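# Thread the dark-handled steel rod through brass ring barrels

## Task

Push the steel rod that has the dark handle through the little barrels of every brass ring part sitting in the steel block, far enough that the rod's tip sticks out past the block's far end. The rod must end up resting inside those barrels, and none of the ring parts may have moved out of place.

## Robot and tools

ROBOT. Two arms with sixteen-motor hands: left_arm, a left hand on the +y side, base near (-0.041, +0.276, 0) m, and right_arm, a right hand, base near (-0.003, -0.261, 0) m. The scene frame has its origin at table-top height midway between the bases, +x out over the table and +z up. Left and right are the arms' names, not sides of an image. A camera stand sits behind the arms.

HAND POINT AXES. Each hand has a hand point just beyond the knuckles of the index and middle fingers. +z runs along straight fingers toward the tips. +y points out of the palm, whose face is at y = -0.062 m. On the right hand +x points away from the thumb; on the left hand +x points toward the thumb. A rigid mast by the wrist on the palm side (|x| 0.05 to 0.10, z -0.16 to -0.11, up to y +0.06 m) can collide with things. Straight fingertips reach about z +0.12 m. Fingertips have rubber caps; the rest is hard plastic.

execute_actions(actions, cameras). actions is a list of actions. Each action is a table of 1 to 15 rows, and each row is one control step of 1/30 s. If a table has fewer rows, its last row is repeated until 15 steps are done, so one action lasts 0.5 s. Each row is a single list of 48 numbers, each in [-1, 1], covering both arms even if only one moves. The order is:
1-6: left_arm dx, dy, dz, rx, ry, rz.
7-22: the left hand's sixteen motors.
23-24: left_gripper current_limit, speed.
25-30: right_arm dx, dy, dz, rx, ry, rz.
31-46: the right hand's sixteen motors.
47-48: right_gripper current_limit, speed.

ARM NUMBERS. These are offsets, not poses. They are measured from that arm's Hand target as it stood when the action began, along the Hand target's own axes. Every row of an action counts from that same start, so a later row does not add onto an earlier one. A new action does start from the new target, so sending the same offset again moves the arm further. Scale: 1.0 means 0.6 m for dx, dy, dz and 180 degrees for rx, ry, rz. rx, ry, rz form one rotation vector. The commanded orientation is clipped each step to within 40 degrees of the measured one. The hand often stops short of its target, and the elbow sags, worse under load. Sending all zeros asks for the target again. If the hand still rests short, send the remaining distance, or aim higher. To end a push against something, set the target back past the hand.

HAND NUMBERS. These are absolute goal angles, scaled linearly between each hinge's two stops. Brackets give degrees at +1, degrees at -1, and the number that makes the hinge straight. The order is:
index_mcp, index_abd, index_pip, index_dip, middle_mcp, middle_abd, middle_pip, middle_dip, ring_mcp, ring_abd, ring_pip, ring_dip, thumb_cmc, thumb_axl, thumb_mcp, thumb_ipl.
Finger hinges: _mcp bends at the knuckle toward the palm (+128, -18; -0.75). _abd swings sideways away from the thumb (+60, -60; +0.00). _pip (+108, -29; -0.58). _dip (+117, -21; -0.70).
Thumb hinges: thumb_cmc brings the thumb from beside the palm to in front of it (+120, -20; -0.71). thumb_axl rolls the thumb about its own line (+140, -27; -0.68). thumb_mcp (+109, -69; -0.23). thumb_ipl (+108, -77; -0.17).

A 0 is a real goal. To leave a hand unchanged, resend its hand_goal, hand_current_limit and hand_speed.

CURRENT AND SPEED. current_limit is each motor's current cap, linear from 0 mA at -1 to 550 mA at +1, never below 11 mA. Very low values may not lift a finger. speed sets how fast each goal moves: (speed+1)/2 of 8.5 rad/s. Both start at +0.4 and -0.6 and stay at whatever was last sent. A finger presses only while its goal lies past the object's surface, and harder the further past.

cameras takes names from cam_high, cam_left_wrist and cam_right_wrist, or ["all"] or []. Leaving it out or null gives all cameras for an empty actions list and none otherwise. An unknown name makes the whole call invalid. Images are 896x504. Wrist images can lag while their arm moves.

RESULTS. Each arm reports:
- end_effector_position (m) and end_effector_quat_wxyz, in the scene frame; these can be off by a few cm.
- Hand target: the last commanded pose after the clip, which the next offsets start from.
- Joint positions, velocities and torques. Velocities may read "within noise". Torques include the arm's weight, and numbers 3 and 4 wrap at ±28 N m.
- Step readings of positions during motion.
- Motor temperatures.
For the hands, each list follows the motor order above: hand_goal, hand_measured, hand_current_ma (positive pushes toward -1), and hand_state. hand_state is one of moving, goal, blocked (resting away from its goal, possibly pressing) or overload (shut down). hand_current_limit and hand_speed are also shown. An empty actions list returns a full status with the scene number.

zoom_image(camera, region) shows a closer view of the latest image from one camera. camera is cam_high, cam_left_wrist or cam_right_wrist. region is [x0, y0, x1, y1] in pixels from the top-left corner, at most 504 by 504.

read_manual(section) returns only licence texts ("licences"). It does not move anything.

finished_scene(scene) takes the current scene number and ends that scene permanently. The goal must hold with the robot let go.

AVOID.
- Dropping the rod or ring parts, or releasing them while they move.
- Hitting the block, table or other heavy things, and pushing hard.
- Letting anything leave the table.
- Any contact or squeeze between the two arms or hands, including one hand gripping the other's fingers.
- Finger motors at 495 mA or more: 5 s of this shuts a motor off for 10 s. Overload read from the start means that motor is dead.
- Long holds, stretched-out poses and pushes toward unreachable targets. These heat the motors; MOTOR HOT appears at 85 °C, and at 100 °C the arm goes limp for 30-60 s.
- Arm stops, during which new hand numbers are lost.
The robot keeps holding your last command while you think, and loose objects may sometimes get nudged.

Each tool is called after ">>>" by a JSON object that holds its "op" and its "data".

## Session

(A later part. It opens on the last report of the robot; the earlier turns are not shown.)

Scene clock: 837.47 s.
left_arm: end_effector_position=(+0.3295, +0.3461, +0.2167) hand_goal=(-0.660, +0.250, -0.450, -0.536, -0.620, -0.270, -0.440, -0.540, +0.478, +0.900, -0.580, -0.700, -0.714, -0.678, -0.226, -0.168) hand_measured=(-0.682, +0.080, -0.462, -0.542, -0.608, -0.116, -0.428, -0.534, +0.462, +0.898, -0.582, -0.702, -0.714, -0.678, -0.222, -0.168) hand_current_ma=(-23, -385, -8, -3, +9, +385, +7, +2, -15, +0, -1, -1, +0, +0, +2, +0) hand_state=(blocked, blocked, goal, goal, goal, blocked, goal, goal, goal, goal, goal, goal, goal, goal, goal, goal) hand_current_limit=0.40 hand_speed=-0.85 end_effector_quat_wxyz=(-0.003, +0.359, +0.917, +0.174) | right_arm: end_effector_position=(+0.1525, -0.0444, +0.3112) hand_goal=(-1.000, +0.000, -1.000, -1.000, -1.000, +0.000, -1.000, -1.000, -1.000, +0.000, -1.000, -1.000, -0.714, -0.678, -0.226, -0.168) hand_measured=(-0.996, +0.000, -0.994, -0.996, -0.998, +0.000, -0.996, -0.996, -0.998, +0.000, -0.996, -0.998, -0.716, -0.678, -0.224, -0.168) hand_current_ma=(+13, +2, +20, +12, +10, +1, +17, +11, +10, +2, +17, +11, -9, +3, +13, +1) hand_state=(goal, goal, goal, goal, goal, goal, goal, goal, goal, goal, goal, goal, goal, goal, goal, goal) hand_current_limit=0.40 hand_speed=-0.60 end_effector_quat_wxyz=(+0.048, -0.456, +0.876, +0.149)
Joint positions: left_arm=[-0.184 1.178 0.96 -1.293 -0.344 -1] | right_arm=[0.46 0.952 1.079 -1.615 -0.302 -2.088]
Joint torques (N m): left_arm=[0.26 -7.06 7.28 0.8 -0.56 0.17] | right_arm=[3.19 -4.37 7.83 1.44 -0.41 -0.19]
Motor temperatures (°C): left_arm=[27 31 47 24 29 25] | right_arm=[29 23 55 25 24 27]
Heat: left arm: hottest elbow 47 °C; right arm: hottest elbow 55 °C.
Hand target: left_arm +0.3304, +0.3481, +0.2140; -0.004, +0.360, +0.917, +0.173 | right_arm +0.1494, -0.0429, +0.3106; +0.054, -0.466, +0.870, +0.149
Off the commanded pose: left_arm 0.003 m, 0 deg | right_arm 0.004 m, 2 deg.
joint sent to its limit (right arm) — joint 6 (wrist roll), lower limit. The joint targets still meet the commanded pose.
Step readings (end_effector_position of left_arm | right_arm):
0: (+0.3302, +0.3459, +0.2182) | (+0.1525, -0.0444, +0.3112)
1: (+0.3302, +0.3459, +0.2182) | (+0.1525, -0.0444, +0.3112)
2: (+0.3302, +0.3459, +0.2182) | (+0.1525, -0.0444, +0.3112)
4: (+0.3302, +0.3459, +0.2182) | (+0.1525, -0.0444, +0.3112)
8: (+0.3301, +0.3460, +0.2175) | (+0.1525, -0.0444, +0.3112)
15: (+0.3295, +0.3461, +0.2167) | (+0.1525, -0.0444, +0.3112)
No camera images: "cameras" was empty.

>>> {"op": "execute_actions", "data": {"actions": [[[-0.0012,-0.0042,-0.002,0,0,0,-0.66,0.25,-0.45,-0.535,-0.62,-0.27,-0.44,-0.54,0.479,0.9,-0.58,-0.7,-0.714,-0.678,-0.226,-0.168,0.4,-0.85,0,0,0,0,0,0,-1,0,-1,-1,-1,0,-1,-1,-1,0,-1,-1,-0.714,-0.678,-0.226,-0.168,0.4,-0.6],[-0.0024,-0.0083,-0.004,0,0,0,-0.66,0.25,-0.45,-0.535,-0.62,-0.27,-0.44,-0.54,0.479,0.9,-0.58,-0.7,-0.714,-0.678,-0.226,-0.168,0.4,-0.85,0,0,0,0,0,0,-1,0,-1,-1,-1,0,-1,-1,-1,0,-1,-1,-0.714,-0.678,-0.226,-0.168,0.4,-0.6],[-0.0049,-0.0167,-0.0081,0,0,0,-0.66,0.25,-0.45,-0.535,-0.62,-0.27,-0.44,-0.54,0.479,0.9,-0.58,-0.7,-0.714,-0.678,-0.226,-0.168,0.4,-0.85,0,0,0,0,0,0,-1,0,-1,-1,-1,0,-1,-1,-1,0,-1,-1,-0.714,-0.678,-0.226,-0.168,0.4,-0.6]]], "cameras": ["cam_high", "cam_right_wrist"]}}

>>> {"op": "zoom_image", "data": {"camera": "cam_right_wrist", "region": [590, 50, 667, 94]}}

>>> {"op": "zoom_image", "data": {"camera": "cam_high", "region": [528, 218, 576, 252]}}

Scene clock: 839.37 s.
left_arm: end_effector_position=(+0.3297, +0.3390, +0.2168) hand_goal=(-0.660, +0.250, -0.450, -0.536, -0.620, -0.270, -0.440, -0.540, +0.478, +0.900, -0.580, -0.700, -0.714, -0.678, -0.226, -0.168) hand_measured=(-0.682, +0.080, -0.462, -0.542, -0.608, -0.116, -0.428, -0.534, +0.462, +0.898, -0.582, -0.702, -0.714, -0.678, -0.222, -0.168) hand_current_ma=(-23, -385, -8, -3, +9, +385, +7, +2, -15, +0, -1, -1, +0, +0, +2, +0) hand_state=(blocked, blocked, goal, goal, goal, blocked, goal, goal, goal, goal, goal, goal, goal, goal, goal, goal) hand_current_limit=0.40 hand_speed=-0.85 end_effector_quat_wxyz=(+0.000, +0.361, +0.916, +0.174) | right_arm: end_effector_position=(+0.1525, -0.0444, +0.3112) hand_goal=(-1.000, +0.000, -1.000, -1.000, -1.000, +0.000, -1.000, -1.000, -1.000, +0.000, -1.000, -1.000, -0.714, -0.678, -0.226, -0.168) hand_measured=(-0.996, +0.000, -0.994, -0.996, -0.998, +0.000, -0.996, -0.996, -0.998, +0.000, -0.996, -0.998, -0.716, -0.678, -0.224, -0.168) hand_current_ma=(+13, +2, +20, +12, +10, +1, +17, +11, +10, +2, +17, +11, -9, +3, +13, +1) hand_state=(goal, goal, goal, goal, goal, goal, goal, goal, goal, goal, goal, goal, goal, goal, goal, goal) hand_current_limit=0.40 hand_speed=-0.60 end_effector_quat_wxyz=(+0.048, -0.456, +0.876, +0.149)
Joint positions: left_arm=[-0.205 1.178 0.96 -1.293 -0.344 -1.016] | right_arm=[0.46 0.952 1.079 -1.615 -0.302 -2.088]
Joint torques (N m): left_arm=[-1.44 -7.82 6.99 0.03 -0.7 -0.03] | right_arm=[4.19 -5.36 8.08 1.69 -0.46 -0.11]
Motor temperatures (°C): left_arm=[27 31 47 24 29 25] | right_arm=[29 23 55 25 24 27]
Heat: left arm: hottest elbow 47 °C; right arm: hottest elbow 55 °C.
Hand target: left_arm +0.3254, +0.3378, +0.2151; -0.004, +0.360, +0.917, +0.173 | right_arm +0.1494, -0.0429, +0.3106; +0.054, -0.466, +0.870, +0.149
Off the commanded pose: left_arm 0.005 m, 0 deg | right_arm 0.004 m, 2 deg.
joint sent to its limit (right arm) — joint 6 (wrist roll), lower limit. The joint targets still meet the commanded pose.
Step readings (end_effector_position of left_arm | right_arm):
0: (+0.3295, +0.3461, +0.2167) | (+0.1525, -0.0444, +0.3112)
1: (+0.3295, +0.3461, +0.2167) | (+0.1525, -0.0444, +0.3112)
2: (+0.3295, +0.3461, +0.2167) | (+0.1525, -0.0444, +0.3112)
4: (+0.3296, +0.3458, +0.2167) | (+0.1525, -0.0444, +0.3112)
8: (+0.3298, +0.3427, +0.2168) | (+0.1525, -0.0444, +0.3112)
15: (+0.3299, +0.3390, +0.2168) | (+0.1525, -0.0444, +0.3112)
camera_calibration:
cam_right_wrist: T_world_to_cam=[[-0.086428, 0.938984, 0.332926, -0.0199892], [0.716154, -0.173754, 0.675968, -0.376118], [0.692571, 0.296849, -0.657439, 0.2398], [0, 0, 0, 1]] pos_world=[0.101552, -0.117767, 0.418553]
Images, in order (width x height): cam_high 896x504, cam_right_wrist 896x504.

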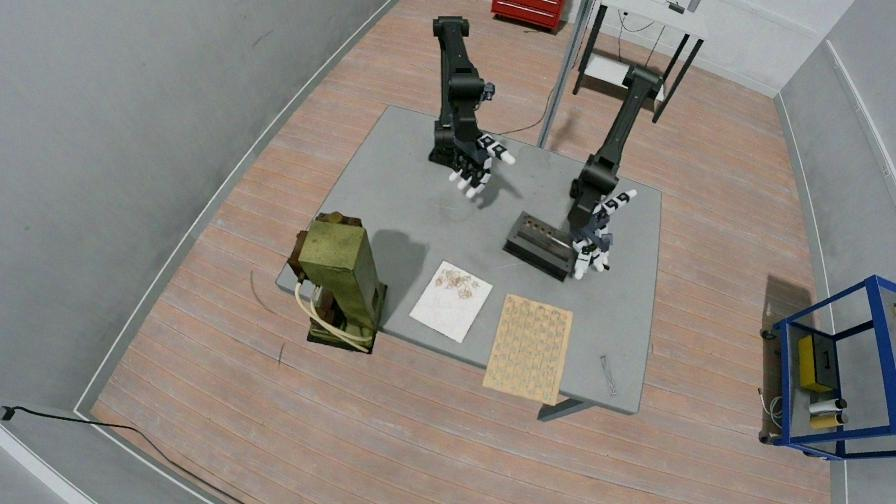

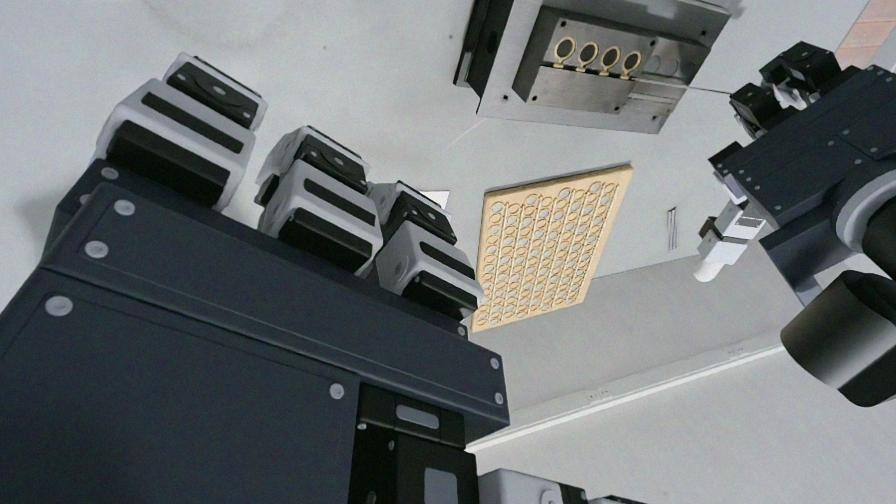

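Scaled by 6.545 from the camera's 896x504 image, which has a finer 1280x720 frame.

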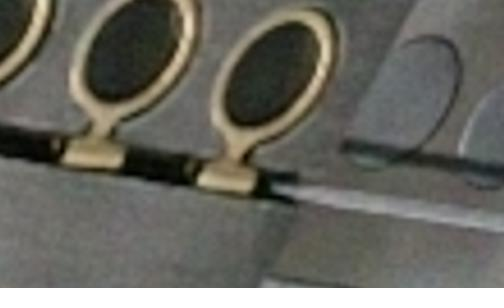

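Scaled by 10.500 from the camera's 896x504 image, which has a finer 1280x720 frame.

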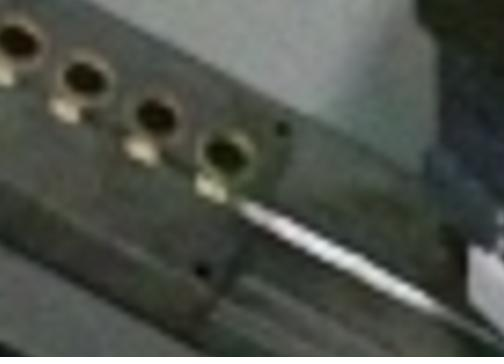

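>>> {"op": "execute_actions", "data": {"actions": [[[-0.0004,-0.001,0.0031,0,0,0,-0.66,0.25,-0.45,-0.535,-0.62,-0.27,-0.44,-0.54,0.479,0.9,-0.58,-0.7,-0.714,-0.678,-0.226,-0.168,0.4,-0.85,0,0,0,0,0,0,-1,0,-1,-1,-1,0,-1,-1,-1,0,-1,-1,-0.714,-0.678,-0.226,-0.168,0.4,-0.6]]], "cameras": ["cam_high", "cam_right_wrist"]}}

>>> {"op": "zoom_image", "data": {"camera": "cam_right_wrist", "region": [590, 50, 667, 94]}}

>>> {"op": "zoom_image", "data": {"camera": "cam_high", "region": [528, 218, 576, 252]}}

Scene clock: 840.60 s.
left_arm: end_effector_position=(+0.3279, +0.3394, +0.2143) hand_goal=(-0.660, +0.250, -0.450, -0.536, -0.620, -0.270, -0.440, -0.540, +0.478, +0.900, -0.580, -0.700, -0.714, -0.678, -0.226, -0.168) hand_measured=(-0.682, +0.080, -0.462, -0.542, -0.608, -0.116, -0.428, -0.534, +0.462, +0.898, -0.582, -0.702, -0.714, -0.678, -0.222, -0.168) hand_current_ma=(-23, -385, -8, -3, +9, +385, +7, +2, -15, +0, -1, -1, +0, +0, +2, +0) hand_state=(blocked, blocked, goal, goal, goal, blocked, goal, goal, goal, goal, goal, goal, goal, goal, goal, goal) hand_current_limit=0.40 hand_speed=-0.85 end_effector_quat_wxyz=(-0.003, +0.361, +0.916, +0.173) | right_arm: end_effector_position=(+0.1525, -0.0444, +0.3112) hand_goal=(-1.000, +0.000, -1.000, -1.000, -1.000, +0.000, -1.000, -1.000, -1.000, +0.000, -1.000, -1.000, -0.714, -0.678, -0.226, -0.168) hand_measured=(-0.996, +0.000, -0.994, -0.996, -0.998, +0.000, -0.996, -0.996, -0.998, +0.000, -0.996, -0.998, -0.716, -0.678, -0.224, -0.168) hand_current_ma=(+13, +2, +20, +12, +10, +1, +17, +11, +10, +2, +17, +11, -9, +3, +13, +1) hand_state=(goal, goal, goal, goal, goal, goal, goal, goal, goal, goal, goal, goal, goal, goal, goal, goal) hand_current_limit=0.40 hand_speed=-0.60 end_effector_quat_wxyz=(+0.048, -0.456, +0.876, +0.149)
Joint positions: left_arm=[-0.205 1.178 0.954 -1.293 -0.344 -1.017] | right_arm=[0.46 0.952 1.079 -1.615 -0.302 -2.088]
Joint torques (N m): left_arm=[-1.49 -7.41 7.13 0.28 -0.68 -0.04] | right_arm=[2.84 -5.13 7.9 1.51 -0.46 -0.2]
Motor temperatures (°C): left_arm=[27 31 47 24 29 25] | right_arm=[29 23 55 25 24 27]
Heat: left arm: hottest elbow 47 °C; right arm: hottest elbow 55 °C.
Hand target: left_arm +0.3254, +0.3378, +0.2132; -0.004, +0.360, +0.917, +0.173 | right_arm +0.1494, -0.0429, +0.3106; +0.054, -0.466, +0.870, +0.149
Off the commanded pose: left_arm 0.003 m, 0 deg | right_arm 0.004 m, 2 deg.
joint sent to its limit (right arm) — joint 6 (wrist roll), lower limit. The joint targets still meet the commanded pose.
Step readings (end_effector_position of left_arm | right_arm):
0: (+0.3296, +0.3390, +0.2168) | (+0.1525, -0.0444, +0.3112)
1: (+0.3296, +0.3390, +0.2168) | (+0.1525, -0.0444, +0.3112)
2: (+0.3295, +0.3390, +0.2167) | (+0.1525, -0.0444, +0.3112)
4: (+0.3291, +0.3391, +0.2160) | (+0.1525, -0.0444, +0.3112)
8: (+0.3280, +0.3393, +0.2145) | (+0.1525, -0.0444, +0.3112)
15: (+0.3279, +0.3394, +0.2143) | (+0.1525, -0.0444, +0.3112)
camera_calibration:
cam_right_wrist: T_world_to_cam=[[-0.086428, 0.938984, 0.332926, -0.0199892], [0.716154, -0.173754, 0.675968, -0.376118], [0.692571, 0.296849, -0.657439, 0.2398], [0, 0, 0, 1]] pos_world=[0.101552, -0.117767, 0.418553]
Images, in order (width x height): cam_high 896x504, cam_right_wrist 896x504.

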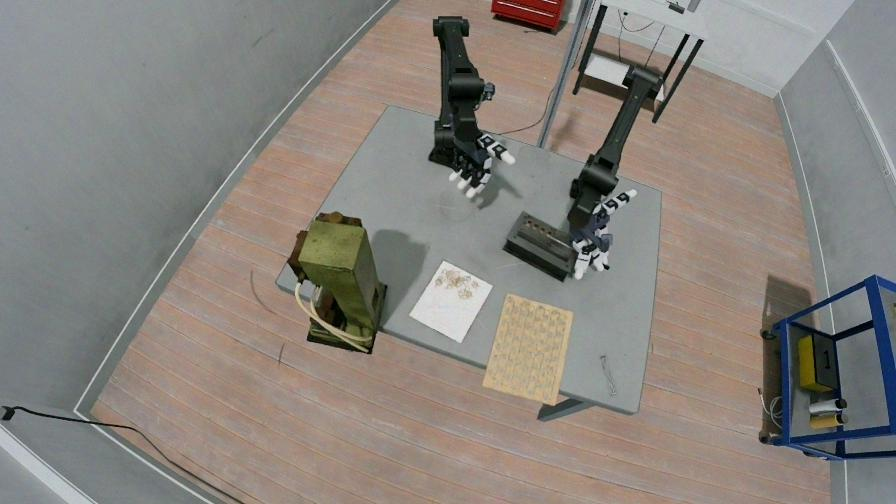

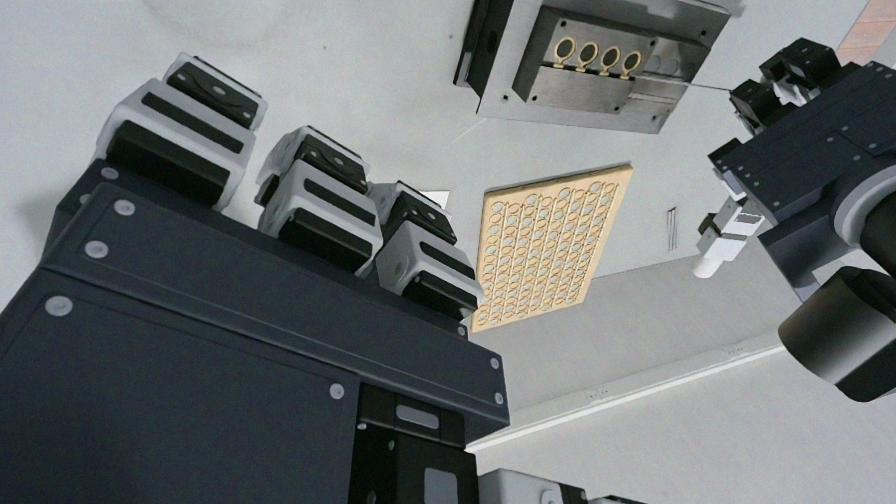

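Scaled by 6.545 from the camera's 896x504 image, which has a finer 1280x720 frame.

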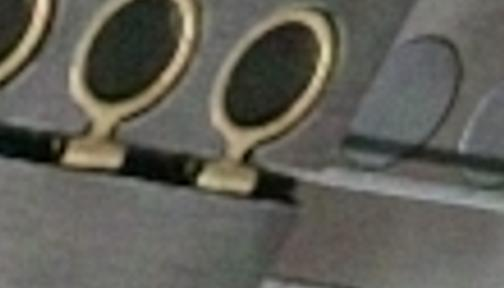

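Scaled by 10.500 from the camera's 896x504 image, which has a finer 1280x720 frame.

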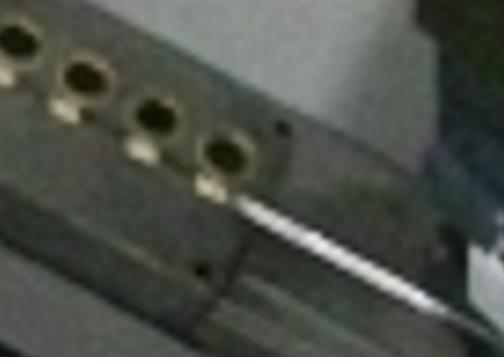

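>>> {"op": "execute_actions", "data": {"actions": [[[0,0,0,0.0012,-0.0002,-0.0031,-0.66,0.25,-0.45,-0.535,-0.62,-0.27,-0.44,-0.54,0.479,0.9,-0.58,-0.7,-0.714,-0.678,-0.226,-0.168,0.4,-0.85,0,0,0,0,0,0,-1,0,-1,-1,-1,0,-1,-1,-1,0,-1,-1,-0.714,-0.678,-0.226,-0.168,0.4,-0.6],[0,0,0,0.0025,-0.0003,-0.0052,-0.66,0.25,-0.45,-0.535,-0.62,-0.27,-0.44,-0.54,0.479,0.9,-0.58,-0.7,-0.714,-0.678,-0.226,-0.168,0.4,-0.85,0,0,0,0,0,0,-1,0,-1,-1,-1,0,-1,-1,-1,0,-1,-1,-0.714,-0.678,-0.226,-0.168,0.4,-0.6]]], "cameras": ["cam_high", "cam_right_wrist"]}}

>>> {"op": "zoom_image", "data": {"camera": "cam_right_wrist", "region": [590, 50, 667, 94]}}

>>> {"op": "zoom_image", "data": {"camera": "cam_high", "region": [528, 218, 576, 252]}}

Scene clock: 842.07 s.
left_arm: end_effector_position=(+0.3266, +0.3395, +0.2139) hand_goal=(-0.660, +0.250, -0.450, -0.536, -0.620, -0.270, -0.440, -0.540, +0.478, +0.900, -0.580, -0.700, -0.714, -0.678, -0.226, -0.168) hand_measured=(-0.682, +0.080, -0.462, -0.542, -0.608, -0.116, -0.428, -0.534, +0.462, +0.898, -0.582, -0.702, -0.714, -0.678, -0.222, -0.168) hand_current_ma=(-23, -385, -8, -3, +9, +385, +7, +2, -15, +0, -1, -1, +0, +0, +2, +0) hand_state=(blocked, blocked, goal, goal, goal, blocked, goal, goal, goal, goal, goal, goal, goal, goal, goal, goal) hand_current_limit=0.40 hand_speed=-0.85 end_effector_quat_wxyz=(-0.002, +0.355, +0.919, +0.171) | right_arm: end_effector_position=(+0.1525, -0.0444, +0.3112) hand_goal=(-1.000, +0.000, -1.000, -1.000, -1.000, +0.000, -1.000, -1.000, -1.000, +0.000, -1.000, -1.000, -0.714, -0.678, -0.226, -0.168) hand_measured=(-0.996, +0.000, -0.994, -0.996, -0.998, +0.000, -0.996, -0.996, -0.998, +0.000, -0.996, -0.998, -0.716, -0.678, -0.224, -0.168) hand_current_ma=(+13, +2, +20, +12, +10, +1, +17, +11, +10, +2, +17, +11, -9, +3, +13, +1) hand_state=(goal, goal, goal, goal, goal, goal, goal, goal, goal, goal, goal, goal, goal, goal, goal, goal) hand_current_limit=0.40 hand_speed=-0.60 end_effector_quat_wxyz=(+0.048, -0.456, +0.876, +0.149)
Joint positions: left_arm=[-0.205 1.178 0.954 -1.293 -0.34 -1.032] | right_arm=[0.46 0.952 1.079 -1.615 -0.302 -2.088]
Joint torques (N m): left_arm=[-1.44 -6.53 7.64 0.1 -0.54 -0.05] | right_arm=[3.6 -5.54 7.79 1.31 -0.51 -0.17]
Motor temperatures (°C): left_arm=[27 31 47 24 29 25] | right_arm=[29 23 55 25 24 27]
Heat: left arm: hottest elbow 47 °C; right arm: hottest elbow 55 °C.
Hand target: left_arm +0.3254, +0.3378, +0.2132; -0.004, +0.353, +0.920, +0.170 | right_arm +0.1494, -0.0429, +0.3106; +0.054, -0.466, +0.870, +0.149
Off the commanded pose: left_arm 0.002 m, 0 deg | right_arm 0.004 m, 2 deg.
joint sent to its limit (right arm) — joint 6 (wrist roll), lower limit. The joint targets still meet the commanded pose.
Step readings (end_effector_position of left_arm | right_arm):
0: (+0.3279, +0.3394, +0.2143) | (+0.1525, -0.0444, +0.3112)
1: (+0.3279, +0.3394, +0.2143) | (+0.1525, -0.0444, +0.3112)
2: (+0.3278, +0.3394, +0.2143) | (+0.1525, -0.0444, +0.3112)
4: (+0.3276, +0.3394, +0.2142) | (+0.1525, -0.0444, +0.3112)
8: (+0.3271, +0.3393, +0.2139) | (+0.1525, -0.0444, +0.3112)
15: (+0.3267, +0.3394, +0.2139) | (+0.1525, -0.0444, +0.3112)
camera_calibration:
cam_right_wrist: T_world_to_cam=[[-0.086428, 0.938984, 0.332926, -0.0199892], [0.716154, -0.173754, 0.675968, -0.376118], [0.692571, 0.296849, -0.657439, 0.2398], [0, 0, 0, 1]] pos_world=[0.101552, -0.117767, 0.418553]
Images, in order (width x height): cam_high 896x504, cam_right_wrist 896x504.

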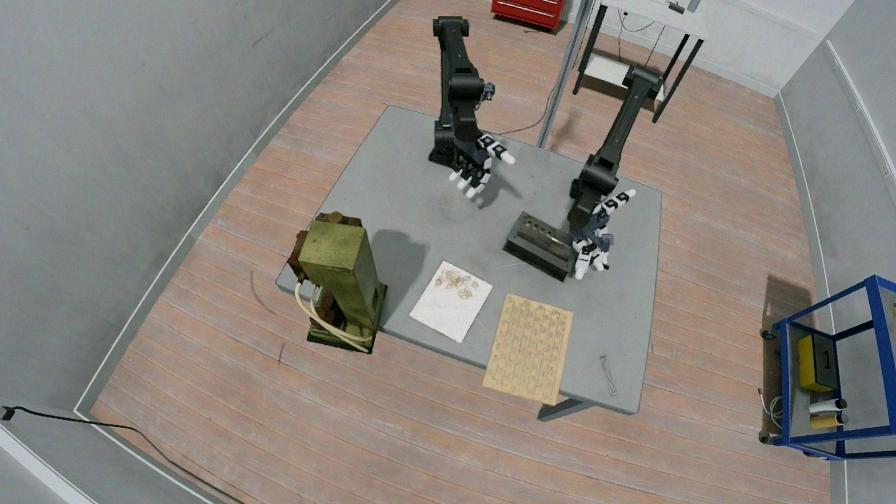

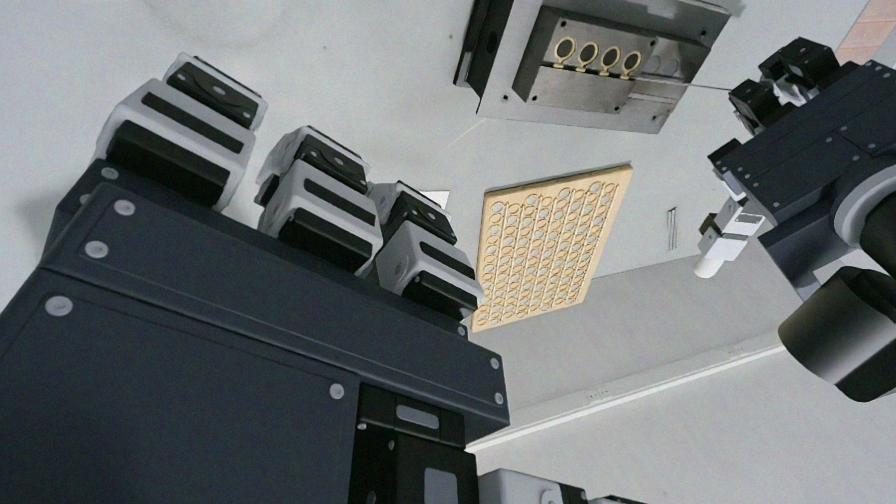

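Scaled by 6.545 from the camera's 896x504 image, which has a finer 1280x720 frame.

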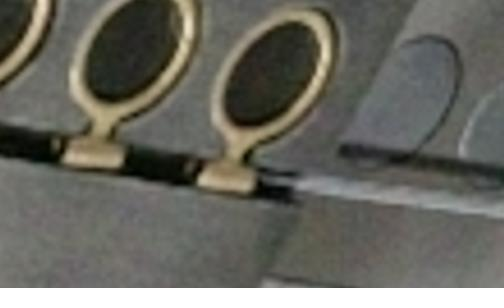

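Scaled by 10.500 from the camera's 896x504 image, which has a finer 1280x720 frame.

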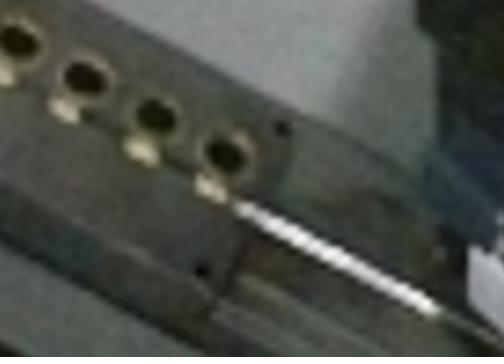

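>>> {"op": "execute_actions", "data": {"actions": [[[-0.0002,-0.0036,-0.0024,0,0,0,-0.66,0.25,-0.45,-0.535,-0.62,-0.27,-0.44,-0.54,0.479,0.9,-0.58,-0.7,-0.714,-0.678,-0.226,-0.168,0.4,-0.85,0,0,0,0,0,0,-1,0,-1,-1,-1,0,-1,-1,-1,0,-1,-1,-0.714,-0.678,-0.226,-0.168,0.4,-0.6],[-0.0004,-0.0072,-0.0048,0,0,0,-0.66,0.25,-0.45,-0.535,-0.62,-0.27,-0.44,-0.54,0.479,0.9,-0.58,-0.7,-0.714,-0.678,-0.226,-0.168,0.4,-0.85,0,0,0,0,0,0,-1,0,-1,-1,-1,0,-1,-1,-1,0,-1,-1,-0.714,-0.678,-0.226,-0.168,0.4,-0.6],[-0.0007,-0.0108,-0.0073,0,0,0,-0.66,0.25,-0.45,-0.535,-0.62,-0.27,-0.44,-0.54,0.479,0.9,-0.58,-0.7,-0.714,-0.678,-0.226,-0.168,0.4,-0.85,0,0,0,0,0,0,-1,0,-1,-1,-1,0,-1,-1,-1,0,-1,-1,-0.714,-0.678,-0.226,-0.168,0.4,-0.6]]], "cameras": ["cam_high", "cam_right_wrist"]}}

>>> {"op": "zoom_image", "data": {"camera": "cam_right_wrist", "region": [590, 50, 667, 94]}}

>>> {"op": "zoom_image", "data": {"camera": "cam_high", "region": [528, 218, 576, 252]}}

>>> {"op": "zoom_image", "data": {"camera": "cam_right_wrist", "region": [545, 30, 755, 150]}}

Scene clock: 843.90 s.
left_arm: end_effector_position=(+0.3229, +0.3345, +0.2135) hand_goal=(-0.660, +0.250, -0.450, -0.536, -0.620, -0.270, -0.440, -0.540, +0.478, +0.900, -0.580, -0.700, -0.714, -0.678, -0.226, -0.168) hand_measured=(-0.682, +0.080, -0.462, -0.542, -0.606, -0.120, -0.428, -0.534, +0.462, +0.898, -0.582, -0.702, -0.714, -0.678, -0.222, -0.168) hand_current_ma=(-23, -385, -8, -3, +12, +370, +9, +3, -15, +0, -1, -1, +0, +0, +2, +0) hand_state=(blocked, blocked, goal, goal, goal, blocked, goal, goal, goal, goal, goal, goal, goal, goal, goal, goal) hand_current_limit=0.40 hand_speed=-0.85 end_effector_quat_wxyz=(-0.005, +0.353, +0.920, +0.170) | right_arm: end_effector_position=(+0.1525, -0.0444, +0.3112) hand_goal=(-1.000, +0.000, -1.000, -1.000, -1.000, +0.000, -1.000, -1.000, -1.000, +0.000, -1.000, -1.000, -0.714, -0.678, -0.226, -0.168) hand_measured=(-0.996, +0.000, -0.994, -0.996, -0.998, +0.000, -0.996, -0.996, -0.998, +0.000, -0.996, -0.998, -0.716, -0.678, -0.224, -0.168) hand_current_ma=(+13, +2, +20, +12, +10, +1, +17, +11, +10, +2, +17, +11, -9, +3, +13, +1) hand_state=(goal, goal, goal, goal, goal, goal, goal, goal, goal, goal, goal, goal, goal, goal, goal, goal) hand_current_limit=0.40 hand_speed=-0.60 end_effector_quat_wxyz=(+0.048, -0.456, +0.876, +0.149)
Joint positions: left_arm=[-0.223 1.178 0.954 -1.308 -0.34 -1.055] | right_arm=[0.46 0.952 1.079 -1.615 -0.302 -2.088]
Joint torques (N m): left_arm=[-1.49 -8 7.69 0.09 -0.55 -0.07] | right_arm=[2.32 -4.95 8.03 1.43 -0.41 -0.15]
Motor temperatures (°C): left_arm=[27 31 47 24 29 25] | right_arm=[29 23 55 25 24 27]
Heat: left arm: hottest elbow 47 °C; right arm: hottest elbow 55 °C.
Hand target: left_arm +0.3210, +0.3316, +0.2153; -0.004, +0.353, +0.920, +0.170 | right_arm +0.1494, -0.0429, +0.3106; +0.054, -0.466, +0.870, +0.149
Off the commanded pose: left_arm 0.004 m, 0 deg | right_arm 0.004 m, 2 deg.
joint sent to its limit (right arm) — joint 6 (wrist roll), lower limit. The joint targets still meet the commanded pose.
Step readings (end_effector_position of left_arm | right_arm):
0: (+0.3266, +0.3395, +0.2139) | (+0.1525, -0.0444, +0.3112)
1: (+0.3266, +0.3395, +0.2139) | (+0.1525, -0.0444, +0.3112)
2: (+0.3265, +0.3395, +0.2139) | (+0.1525, -0.0444, +0.3112)
4: (+0.3257, +0.3391, +0.2138) | (+0.1525, -0.0444, +0.3112)
8: (+0.3242, +0.3355, +0.2135) | (+0.1525, -0.0444, +0.3112)
15: (+0.3231, +0.3344, +0.2135) | (+0.1525, -0.0444, +0.3112)
camera_calibration:
cam_right_wrist: T_world_to_cam=[[-0.086428, 0.938984, 0.332926, -0.0199892], [0.716154, -0.173754, 0.675968, -0.376118], [0.692571, 0.296849, -0.657439, 0.2398], [0, 0, 0, 1]] pos_world=[0.101552, -0.117767, 0.418553]
Images, in order (width x height): cam_high 896x504, cam_right_wrist 896x504.

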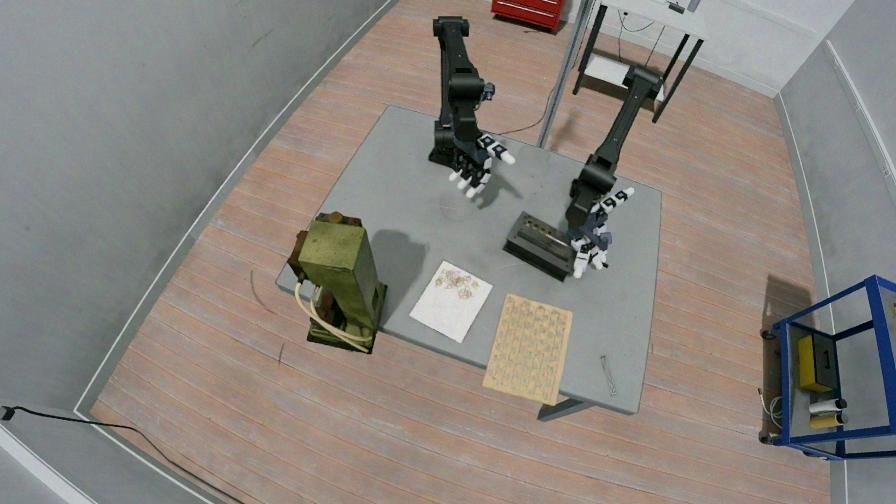

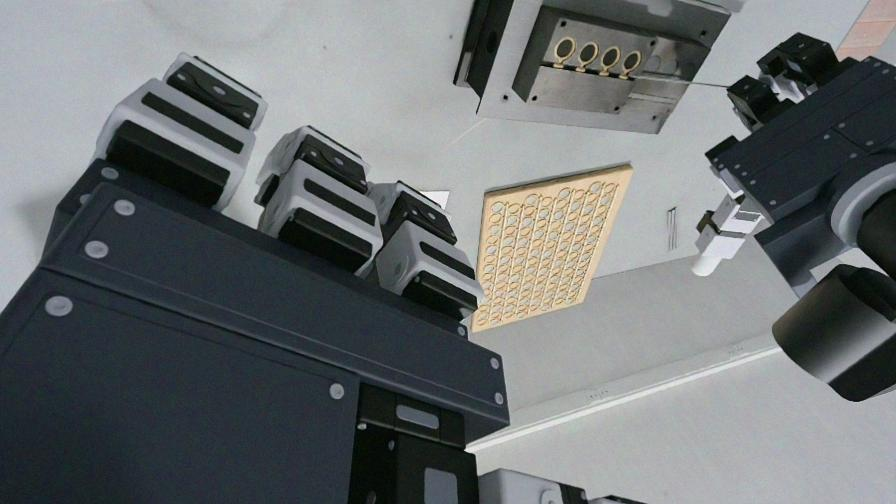

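Scaled by 6.545 from the camera's 896x504 image, which has a finer 1280x720 frame.

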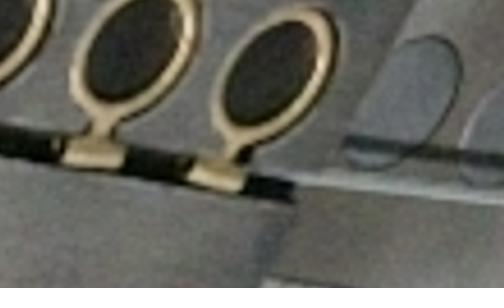

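Scaled by 10.500 from the camera's 896x504 image, which has a finer 1280x720 frame.

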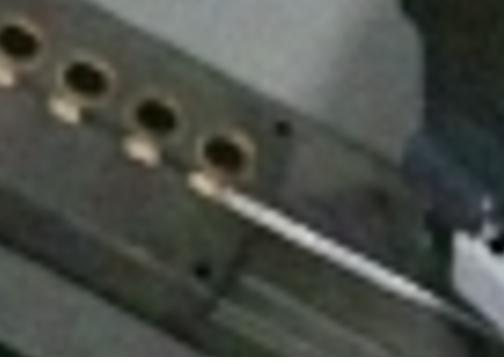

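Scaled by 2.400 from the camera's 896x504 image, which has a finer 1280x720 frame.

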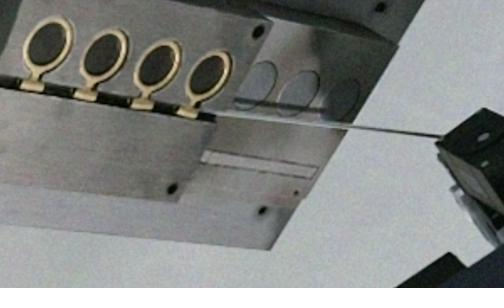

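>>> {"op": "execute_actions", "data": {"actions": [[[0.0028,0.0048,0.002,0,0,0,-0.66,0.25,-0.45,-0.535,-0.62,-0.27,-0.44,-0.54,0.479,0.9,-0.58,-0.7,-0.714,-0.678,-0.226,-0.168,0.4,-0.85,0,0,0,0,0,0,-1,0,-1,-1,-1,0,-1,-1,-1,0,-1,-1,-0.714,-0.678,-0.226,-0.168,0.4,-0.6],[0.0056,0.0096,0.004,0,0,0,-0.66,0.25,-0.45,-0.535,-0.62,-0.27,-0.44,-0.54,0.479,0.9,-0.58,-0.7,-0.714,-0.678,-0.226,-0.168,0.4,-0.85,0,0,0,0,0,0,-1,0,-1,-1,-1,0,-1,-1,-1,0,-1,-1,-0.714,-0.678,-0.226,-0.168,0.4,-0.6],[0.0111,0.0192,0.008,0,0,0,-0.66,0.25,-0.45,-0.535,-0.62,-0.27,-0.44,-0.54,0.479,0.9,-0.58,-0.7,-0.714,-0.678,-0.226,-0.168,0.4,-0.85,0,0,0,0,0,0,-1,0,-1,-1,-1,0,-1,-1,-1,0,-1,-1,-0.714,-0.678,-0.226,-0.168,0.4,-0.6]]], "cameras": ["cam_high", "cam_right_wrist"]}}

>>> {"op": "zoom_image", "data": {"camera": "cam_right_wrist", "region": [590, 50, 667, 94]}}

>>> {"op": "zoom_image", "data": {"camera": "cam_right_wrist", "region": [545, 30, 755, 150]}}

>>> {"op": "zoom_image", "data": {"camera": "cam_high", "region": [528, 218, 576, 252]}}

Scene clock: 847.73 s.
left_arm: end_effector_position=(+0.3230, +0.3438, +0.2132) hand_goal=(-0.660, +0.250, -0.450, -0.536, -0.620, -0.270, -0.440, -0.540, +0.478, +0.900, -0.580, -0.700, -0.714, -0.678, -0.226, -0.168) hand_measured=(-0.682, +0.080, -0.462, -0.542, -0.606, -0.120, -0.428, -0.534, +0.462, +0.898, -0.582, -0.702, -0.714, -0.678, -0.222, -0.168) hand_current_ma=(-23, -385, -8, -3, +12, +370, +9, +3, -15, +0, -1, -1, +0, +0, +2, +0) hand_state=(blocked, blocked, goal, goal, goal, blocked, goal, goal, goal, goal, goal, goal, goal, goal, goal, goal) hand_current_limit=0.40 hand_speed=-0.85 end_effector_quat_wxyz=(-0.010, +0.352, +0.921, +0.170) | right_arm: end_effector_position=(+0.1525, -0.0444, +0.3112) hand_goal=(-1.000, +0.000, -1.000, -1.000, -1.000, +0.000, -1.000, -1.000, -1.000, +0.000, -1.000, -1.000, -0.714, -0.678, -0.226, -0.168) hand_measured=(-0.996, +0.000, -0.994, -0.996, -0.998, +0.000, -0.996, -0.996, -0.998, +0.000, -0.996, -0.998, -0.716, -0.678, -0.224, -0.168) hand_current_ma=(+13, +2, +20, +12, +10, +1, +17, +11, +10, +2, +17, +11, -9, +3, +13, +1) hand_state=(goal, goal, goal, goal, goal, goal, goal, goal, goal, goal, goal, goal, goal, goal, goal, goal) hand_current_limit=0.40 hand_speed=-0.60 end_effector_quat_wxyz=(+0.048, -0.456, +0.876, +0.149)
Joint positions: left_arm=[-0.194 1.178 0.954 -1.308 -0.339 -1.03] | right_arm=[0.46 0.952 1.079 -1.615 -0.302 -2.088]
Joint torques (N m): left_arm=[-0.67 -7.88 7.41 0.54 -0.52 0.16] | right_arm=[2.9 -4.31 7.92 1.61 -0.46 -0.17]
Motor temperatures (°C): left_arm=[27 31 47 24 29 25] | right_arm=[29 23 55 25 24 27]
Heat: left arm: hottest elbow 47 °C; right arm: hottest elbow 55 °C.
Hand target: left_arm +0.3240, +0.3454, +0.2152; -0.004, +0.353, +0.920, +0.170 | right_arm +0.1494, -0.0429, +0.3106; +0.054, -0.466, +0.870, +0.149
Off the commanded pose: left_arm 0.003 m, 1 deg | right_arm 0.004 m, 2 deg.
joint sent to its limit (right arm) — joint 6 (wrist roll), lower limit. The joint targets still meet the commanded pose.
Step readings (end_effector_position of left_arm | right_arm):
0: (+0.3228, +0.3345, +0.2135) | (+0.1525, -0.0444, +0.3112)
1: (+0.3228, +0.3345, +0.2135) | (+0.1525, -0.0444, +0.3112)
2: (+0.3228, +0.3345, +0.2135) | (+0.1525, -0.0444, +0.3112)
4: (+0.3228, +0.3350, +0.2135) | (+0.1525, -0.0444, +0.3112)
8: (+0.3227, +0.3395, +0.2133) | (+0.1525, -0.0444, +0.3112)
15: (+0.3227, +0.3439, +0.2132) | (+0.1525, -0.0444, +0.3112)
camera_calibration:
cam_right_wrist: T_world_to_cam=[[-0.086428, 0.938984, 0.332926, -0.0199892], [0.716154, -0.173754, 0.675968, -0.376118], [0.692571, 0.296849, -0.657439, 0.2398], [0, 0, 0, 1]] pos_world=[0.101552, -0.117767, 0.418553]
Images, in order (width x height): cam_high 896x504, cam_right_wrist 896x504.

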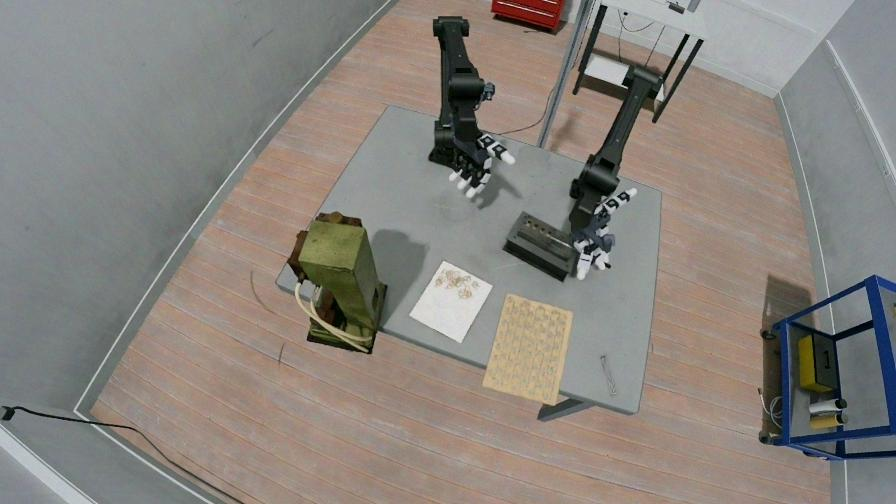

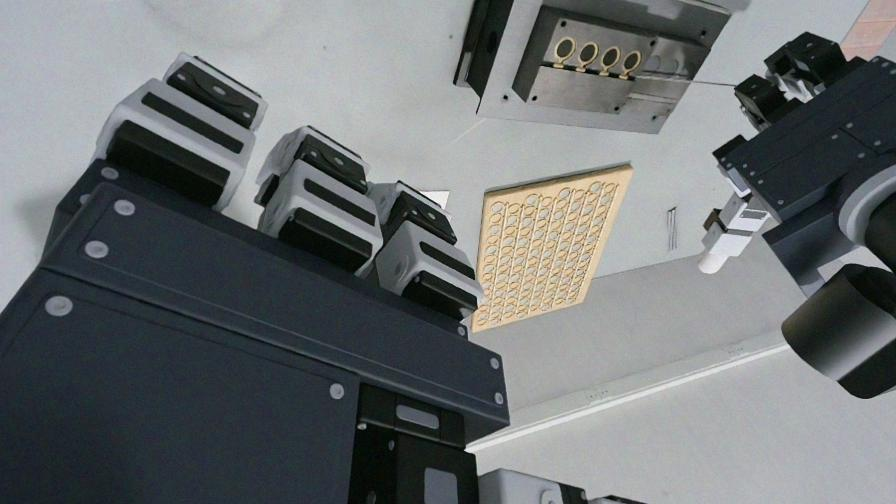

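Scaled by 6.545 from the camera's 896x504 image, which has a finer 1280x720 frame.

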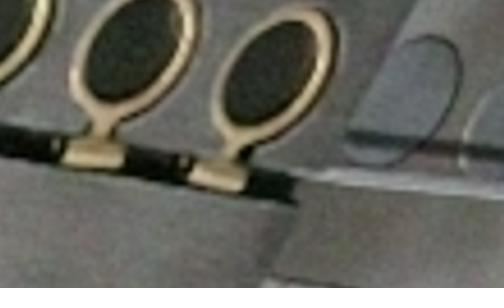

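Scaled by 2.400 from the camera's 896x504 image, which has a finer 1280x720 frame.

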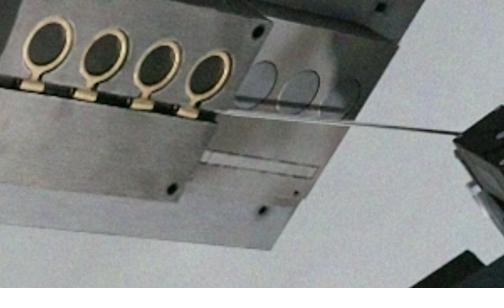

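Scaled by 10.500 from the camera's 896x504 image, which has a finer 1280x720 frame.

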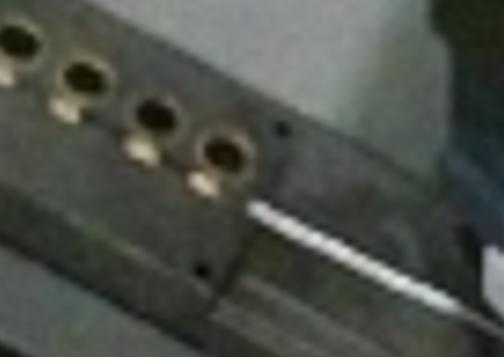

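>>> {"op": "execute_actions", "data": {"actions": [[[0.0016,0.0027,0.0012,0,0,0,-0.66,0.25,-0.45,-0.535,-0.62,-0.27,-0.44,-0.54,0.479,0.9,-0.58,-0.7,-0.714,-0.678,-0.226,-0.168,0.4,-0.85,0,0,0,0,0,0,-1,0,-1,-1,-1,0,-1,-1,-1,0,-1,-1,-0.714,-0.678,-0.226,-0.168,0.4,-0.6],[0.0031,0.0054,0.0023,0,0,0,-0.66,0.25,-0.45,-0.535,-0.62,-0.27,-0.44,-0.54,0.479,0.9,-0.58,-0.7,-0.714,-0.678,-0.226,-0.168,0.4,-0.85,0,0,0,0,0,0,-1,0,-1,-1,-1,0,-1,-1,-1,0,-1,-1,-0.714,-0.678,-0.226,-0.168,0.4,-0.6]],[[0.0024,0.0058,-0.0172,-0.0011,-0.0028,0.0083,-0.66,0.25,-0.45,-0.535,-0.62,-0.27,-0.44,-0.54,0.479,0.9,-0.58,-0.7,-0.714,-0.678,-0.226,-0.168,0.4,-0.85,0,0,0,0,0,0,-1,0,-1,-1,-1,0,-1,-1,-1,0,-1,-1,-0.714,-0.678,-0.226,-0.168,0.4,-0.6],[0.0048,0.0116,-0.0345,-0.0023,-0.0056,0.0167,-0.66,0.25,-0.45,-0.535,-0.62,-0.27,-0.44,-0.54,0.479,0.9,-0.58,-0.7,-0.714,-0.678,-0.226,-0.168,0.4,-0.85,0,0,0,0,0,0,-1,0,-1,-1,-1,0,-1,-1,-1,0,-1,-1,-0.714,-0.678,-0.226,-0.168,0.4,-0.6]],[[0,0,0,0,0,0,-0.66,0.25,-0.45,-0.535,-0.62,-0.27,-0.44,-0.54,0.479,0.9,-0.58,-0.7,-0.714,-0.678,-0.226,-0.168,0.4,-0.85,0,0,0,0,0,0,-1,0,-1,-1,-1,0,-1,-1,-1,0,-1,-1,-0.714,-0.678,-0.226,-0.168,0.4,-0.6]],[[-0.0115,-0.0018,0.0174,0,0,0,-0.66,0.25,-0.45,-0.535,-0.62,-0.27,-0.44,-0.54,0.479,0.9,-0.58,-0.7,-0.714,-0.678,-0.226,-0.168,0.4,-0.85,0,0,0,0,0,0,-1,0,-1,-1,-1,0,-1,-1,-1,0,-1,-1,-0.714,-0.678,-0.226,-0.168,0.4,-0.6],[-0.023,-0.0037,0.0348,0,0,0,-0.66,0.25,-0.45,-0.535,-0.62,-0.27,-0.44,-0.54,0.479,0.9,-0.58,-0.7,-0.714,-0.678,-0.226,-0.168,0.4,-0.85,0,0,0,0,0,0,-1,0,-1,-1,-1,0,-1,-1,-1,0,-1,-1,-0.714,-0.678,-0.226,-0.168,0.4,-0.6]]], "cameras": ["cam_high", "cam_right_wrist"]}}

>>> {"op": "zoom_image", "data": {"camera": "cam_right_wrist", "region": [590, 50, 667, 94]}}

>>> {"op": "zoom_image", "data": {"camera": "cam_right_wrist", "region": [545, 30, 755, 150]}}

>>> {"op": "zoom_image", "data": {"camera": "cam_high", "region": [528, 218, 576, 252]}}

Scene clock: 852.30 s.
left_arm: end_effector_position=(+0.3321, +0.3460, +0.2175) hand_goal=(-0.660, +0.250, -0.450, -0.536, -0.620, -0.270, -0.440, -0.540, +0.478, +0.900, -0.580, -0.700, -0.714, -0.678, -0.226, -0.168) hand_measured=(-0.684, +0.084, -0.462, -0.542, -0.604, -0.124, -0.426, -0.534, +0.462, +0.898, -0.582, -0.702, -0.714, -0.678, -0.222, -0.168) hand_current_ma=(-29, -385, -9, -3, +15, +357, +11, +3, -15, +0, -1, -1, +0, +0, +2, +0) hand_state=(blocked, blocked, goal, goal, goal, blocked, goal, goal, goal, goal, goal, goal, goal, goal, goal, goal) hand_current_limit=0.40 hand_speed=-0.85 end_effector_quat_wxyz=(+0.001, +0.377, +0.910, +0.171) | right_arm: end_effector_position=(+0.1525, -0.0444, +0.3112) hand_goal=(-1.000, +0.000, -1.000, -1.000, -1.000, +0.000, -1.000, -1.000, -1.000, +0.000, -1.000, -1.000, -0.714, -0.678, -0.226, -0.168) hand_measured=(-0.996, +0.000, -0.994, -0.996, -0.998, +0.000, -0.996, -0.996, -0.998, +0.000, -0.996, -0.998, -0.716, -0.678, -0.224, -0.168) hand_current_ma=(+13, +2, +20, +12, +10, +1, +17, +11, +10, +2, +17, +11, -9, +3, +13, +1) hand_state=(goal, goal, goal, goal, goal, goal, goal, goal, goal, goal, goal, goal, goal, goal, goal, goal) hand_current_limit=0.40 hand_speed=-0.60 end_effector_quat_wxyz=(+0.048, -0.456, +0.876, +0.149)
Joint positions: left_arm=[-0.175 1.165 0.954 -1.282 -0.334 -0.95] | right_arm=[0.46 0.952 1.079 -1.615 -0.302 -2.088]
Joint torques (N m): left_arm=[-1.44 -6.36 7.87 0.73 -0.55 0.1] | right_arm=[3.19 -4.78 7.91 1.5 -0.53 -0.16]
Motor temperatures (°C): left_arm=[27 31 46 24 29 25] | right_arm=[29 23 55 25 24 27]
Heat: left arm: hottest elbow 46 °C; right arm: hottest elbow 55 °C.
Hand target: left_arm +0.3360, +0.3450, +0.2149; +0.001, +0.378, +0.910, +0.170 | right_arm +0.1494, -0.0429, +0.3106; +0.054, -0.466, +0.870, +0.149
Off the commanded pose: left_arm 0.005 m, 0 deg | right_arm 0.004 m, 2 deg.
joint sent to its limit (right arm) — joint 6 (wrist roll), lower limit. The joint targets still meet the commanded pose.
Step readings (end_effector_position of left_arm | right_arm):
0: (+0.3231, +0.3438, +0.2132) | (+0.1525, -0.0444, +0.3112)
1: (+0.3231, +0.3438, +0.2132) | (+0.1525, -0.0444, +0.3112)
2: (+0.3231, +0.3440, +0.2132) | (+0.1525, -0.0444, +0.3112)
4: (+0.3234, +0.3446, +0.2131) | (+0.1525, -0.0444, +0.3112)
8: (+0.3239, +0.3465, +0.2132) | (+0.1525, -0.0444, +0.3112)
15: (+0.3241, +0.3473, +0.2132) | (+0.1525, -0.0444, +0.3112)
16: (+0.3242, +0.3473, +0.2132) | (+0.1525, -0.0444, +0.3112)
17: (+0.3244, +0.3471, +0.2134) | (+0.1525, -0.0444, +0.3112)
19: (+0.3238, +0.3472, +0.2150) | (+0.1525, -0.0444, +0.3112)
23: (+0.3200, +0.3484, +0.2221) | (+0.1525, -0.0444, +0.3112)
30: (+0.3186, +0.3487, +0.2255) | (+0.1525, -0.0444, +0.3112)
31: (+0.3186, +0.3486, +0.2255) | (+0.1525, -0.0444, +0.3112)
32: (+0.3187, +0.3487, +0.2255) | (+0.1525, -0.0444, +0.3112)
34: (+0.3187, +0.3486, +0.2254) | (+0.1525, -0.0444, +0.3112)
38: (+0.3189, +0.3485, +0.2254) | (+0.1525, -0.0444, +0.3112)
45: (+0.3190, +0.3485, +0.2254) | (+0.1525, -0.0444, +0.3112)
46: (+0.3190, +0.3485, +0.2254) | (+0.1525, -0.0444, +0.3112)
47: (+0.3190, +0.3485, +0.2254) | (+0.1525, -0.0444, +0.3112)
49: (+0.3213, +0.3481, +0.2254) | (+0.1525, -0.0444, +0.3112)
53: (+0.3282, +0.3468, +0.2216) | (+0.1525, -0.0444, +0.3112)
60: (+0.3320, +0.3461, +0.2174) | (+0.1525, -0.0444, +0.3112)
camera_calibration:
cam_right_wrist: T_world_to_cam=[[-0.086428, 0.938984, 0.332926, -0.0199892], [0.716154, -0.173754, 0.675968, -0.376118], [0.692571, 0.296849, -0.657439, 0.2398], [0, 0, 0, 1]] pos_world=[0.101552, -0.117767, 0.418553]
Images, in order (width x height): cam_high 896x504, cam_right_wrist 896x504.

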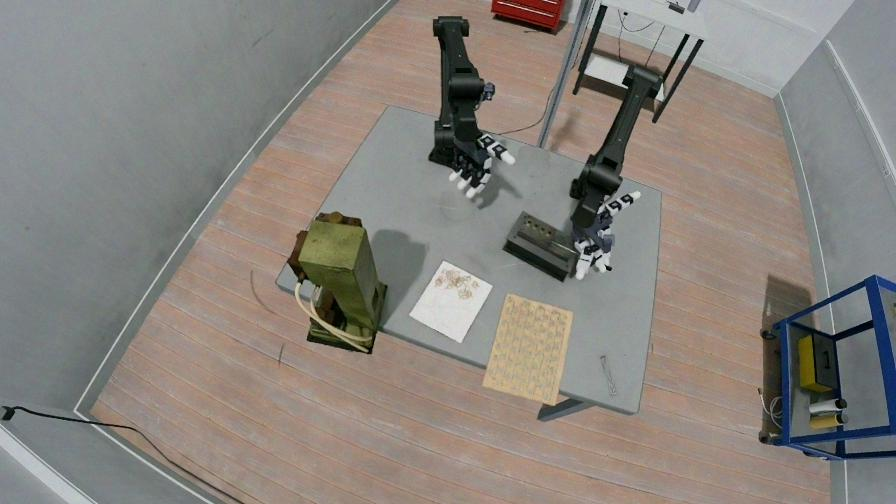

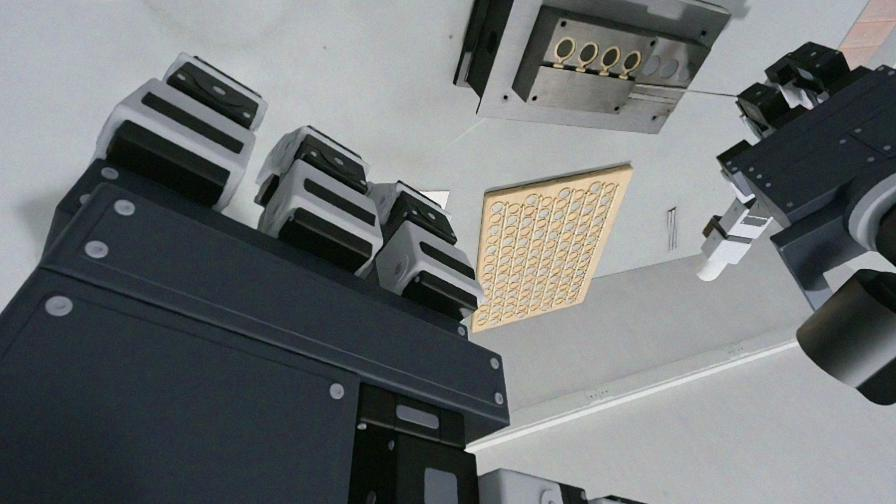

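Scaled by 6.545 from the camera's 896x504 image, which has a finer 1280x720 frame.

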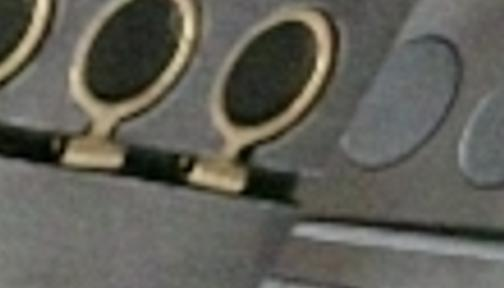

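Scaled by 2.400 from the camera's 896x504 image, which has a finer 1280x720 frame.

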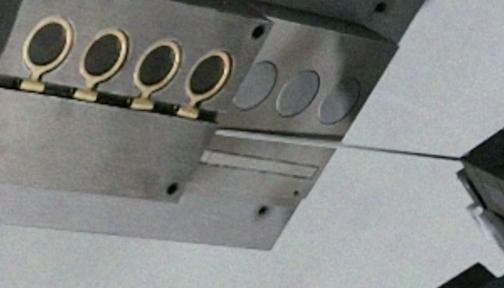

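Scaled by 10.500 from the camera's 896x504 image, which has a finer 1280x720 frame.

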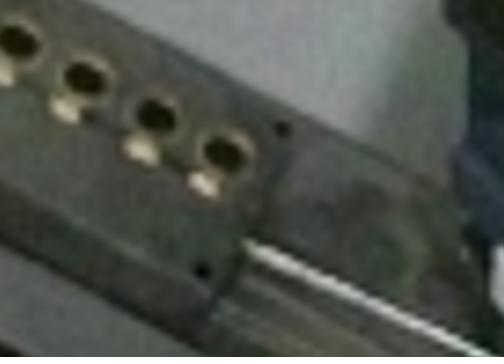

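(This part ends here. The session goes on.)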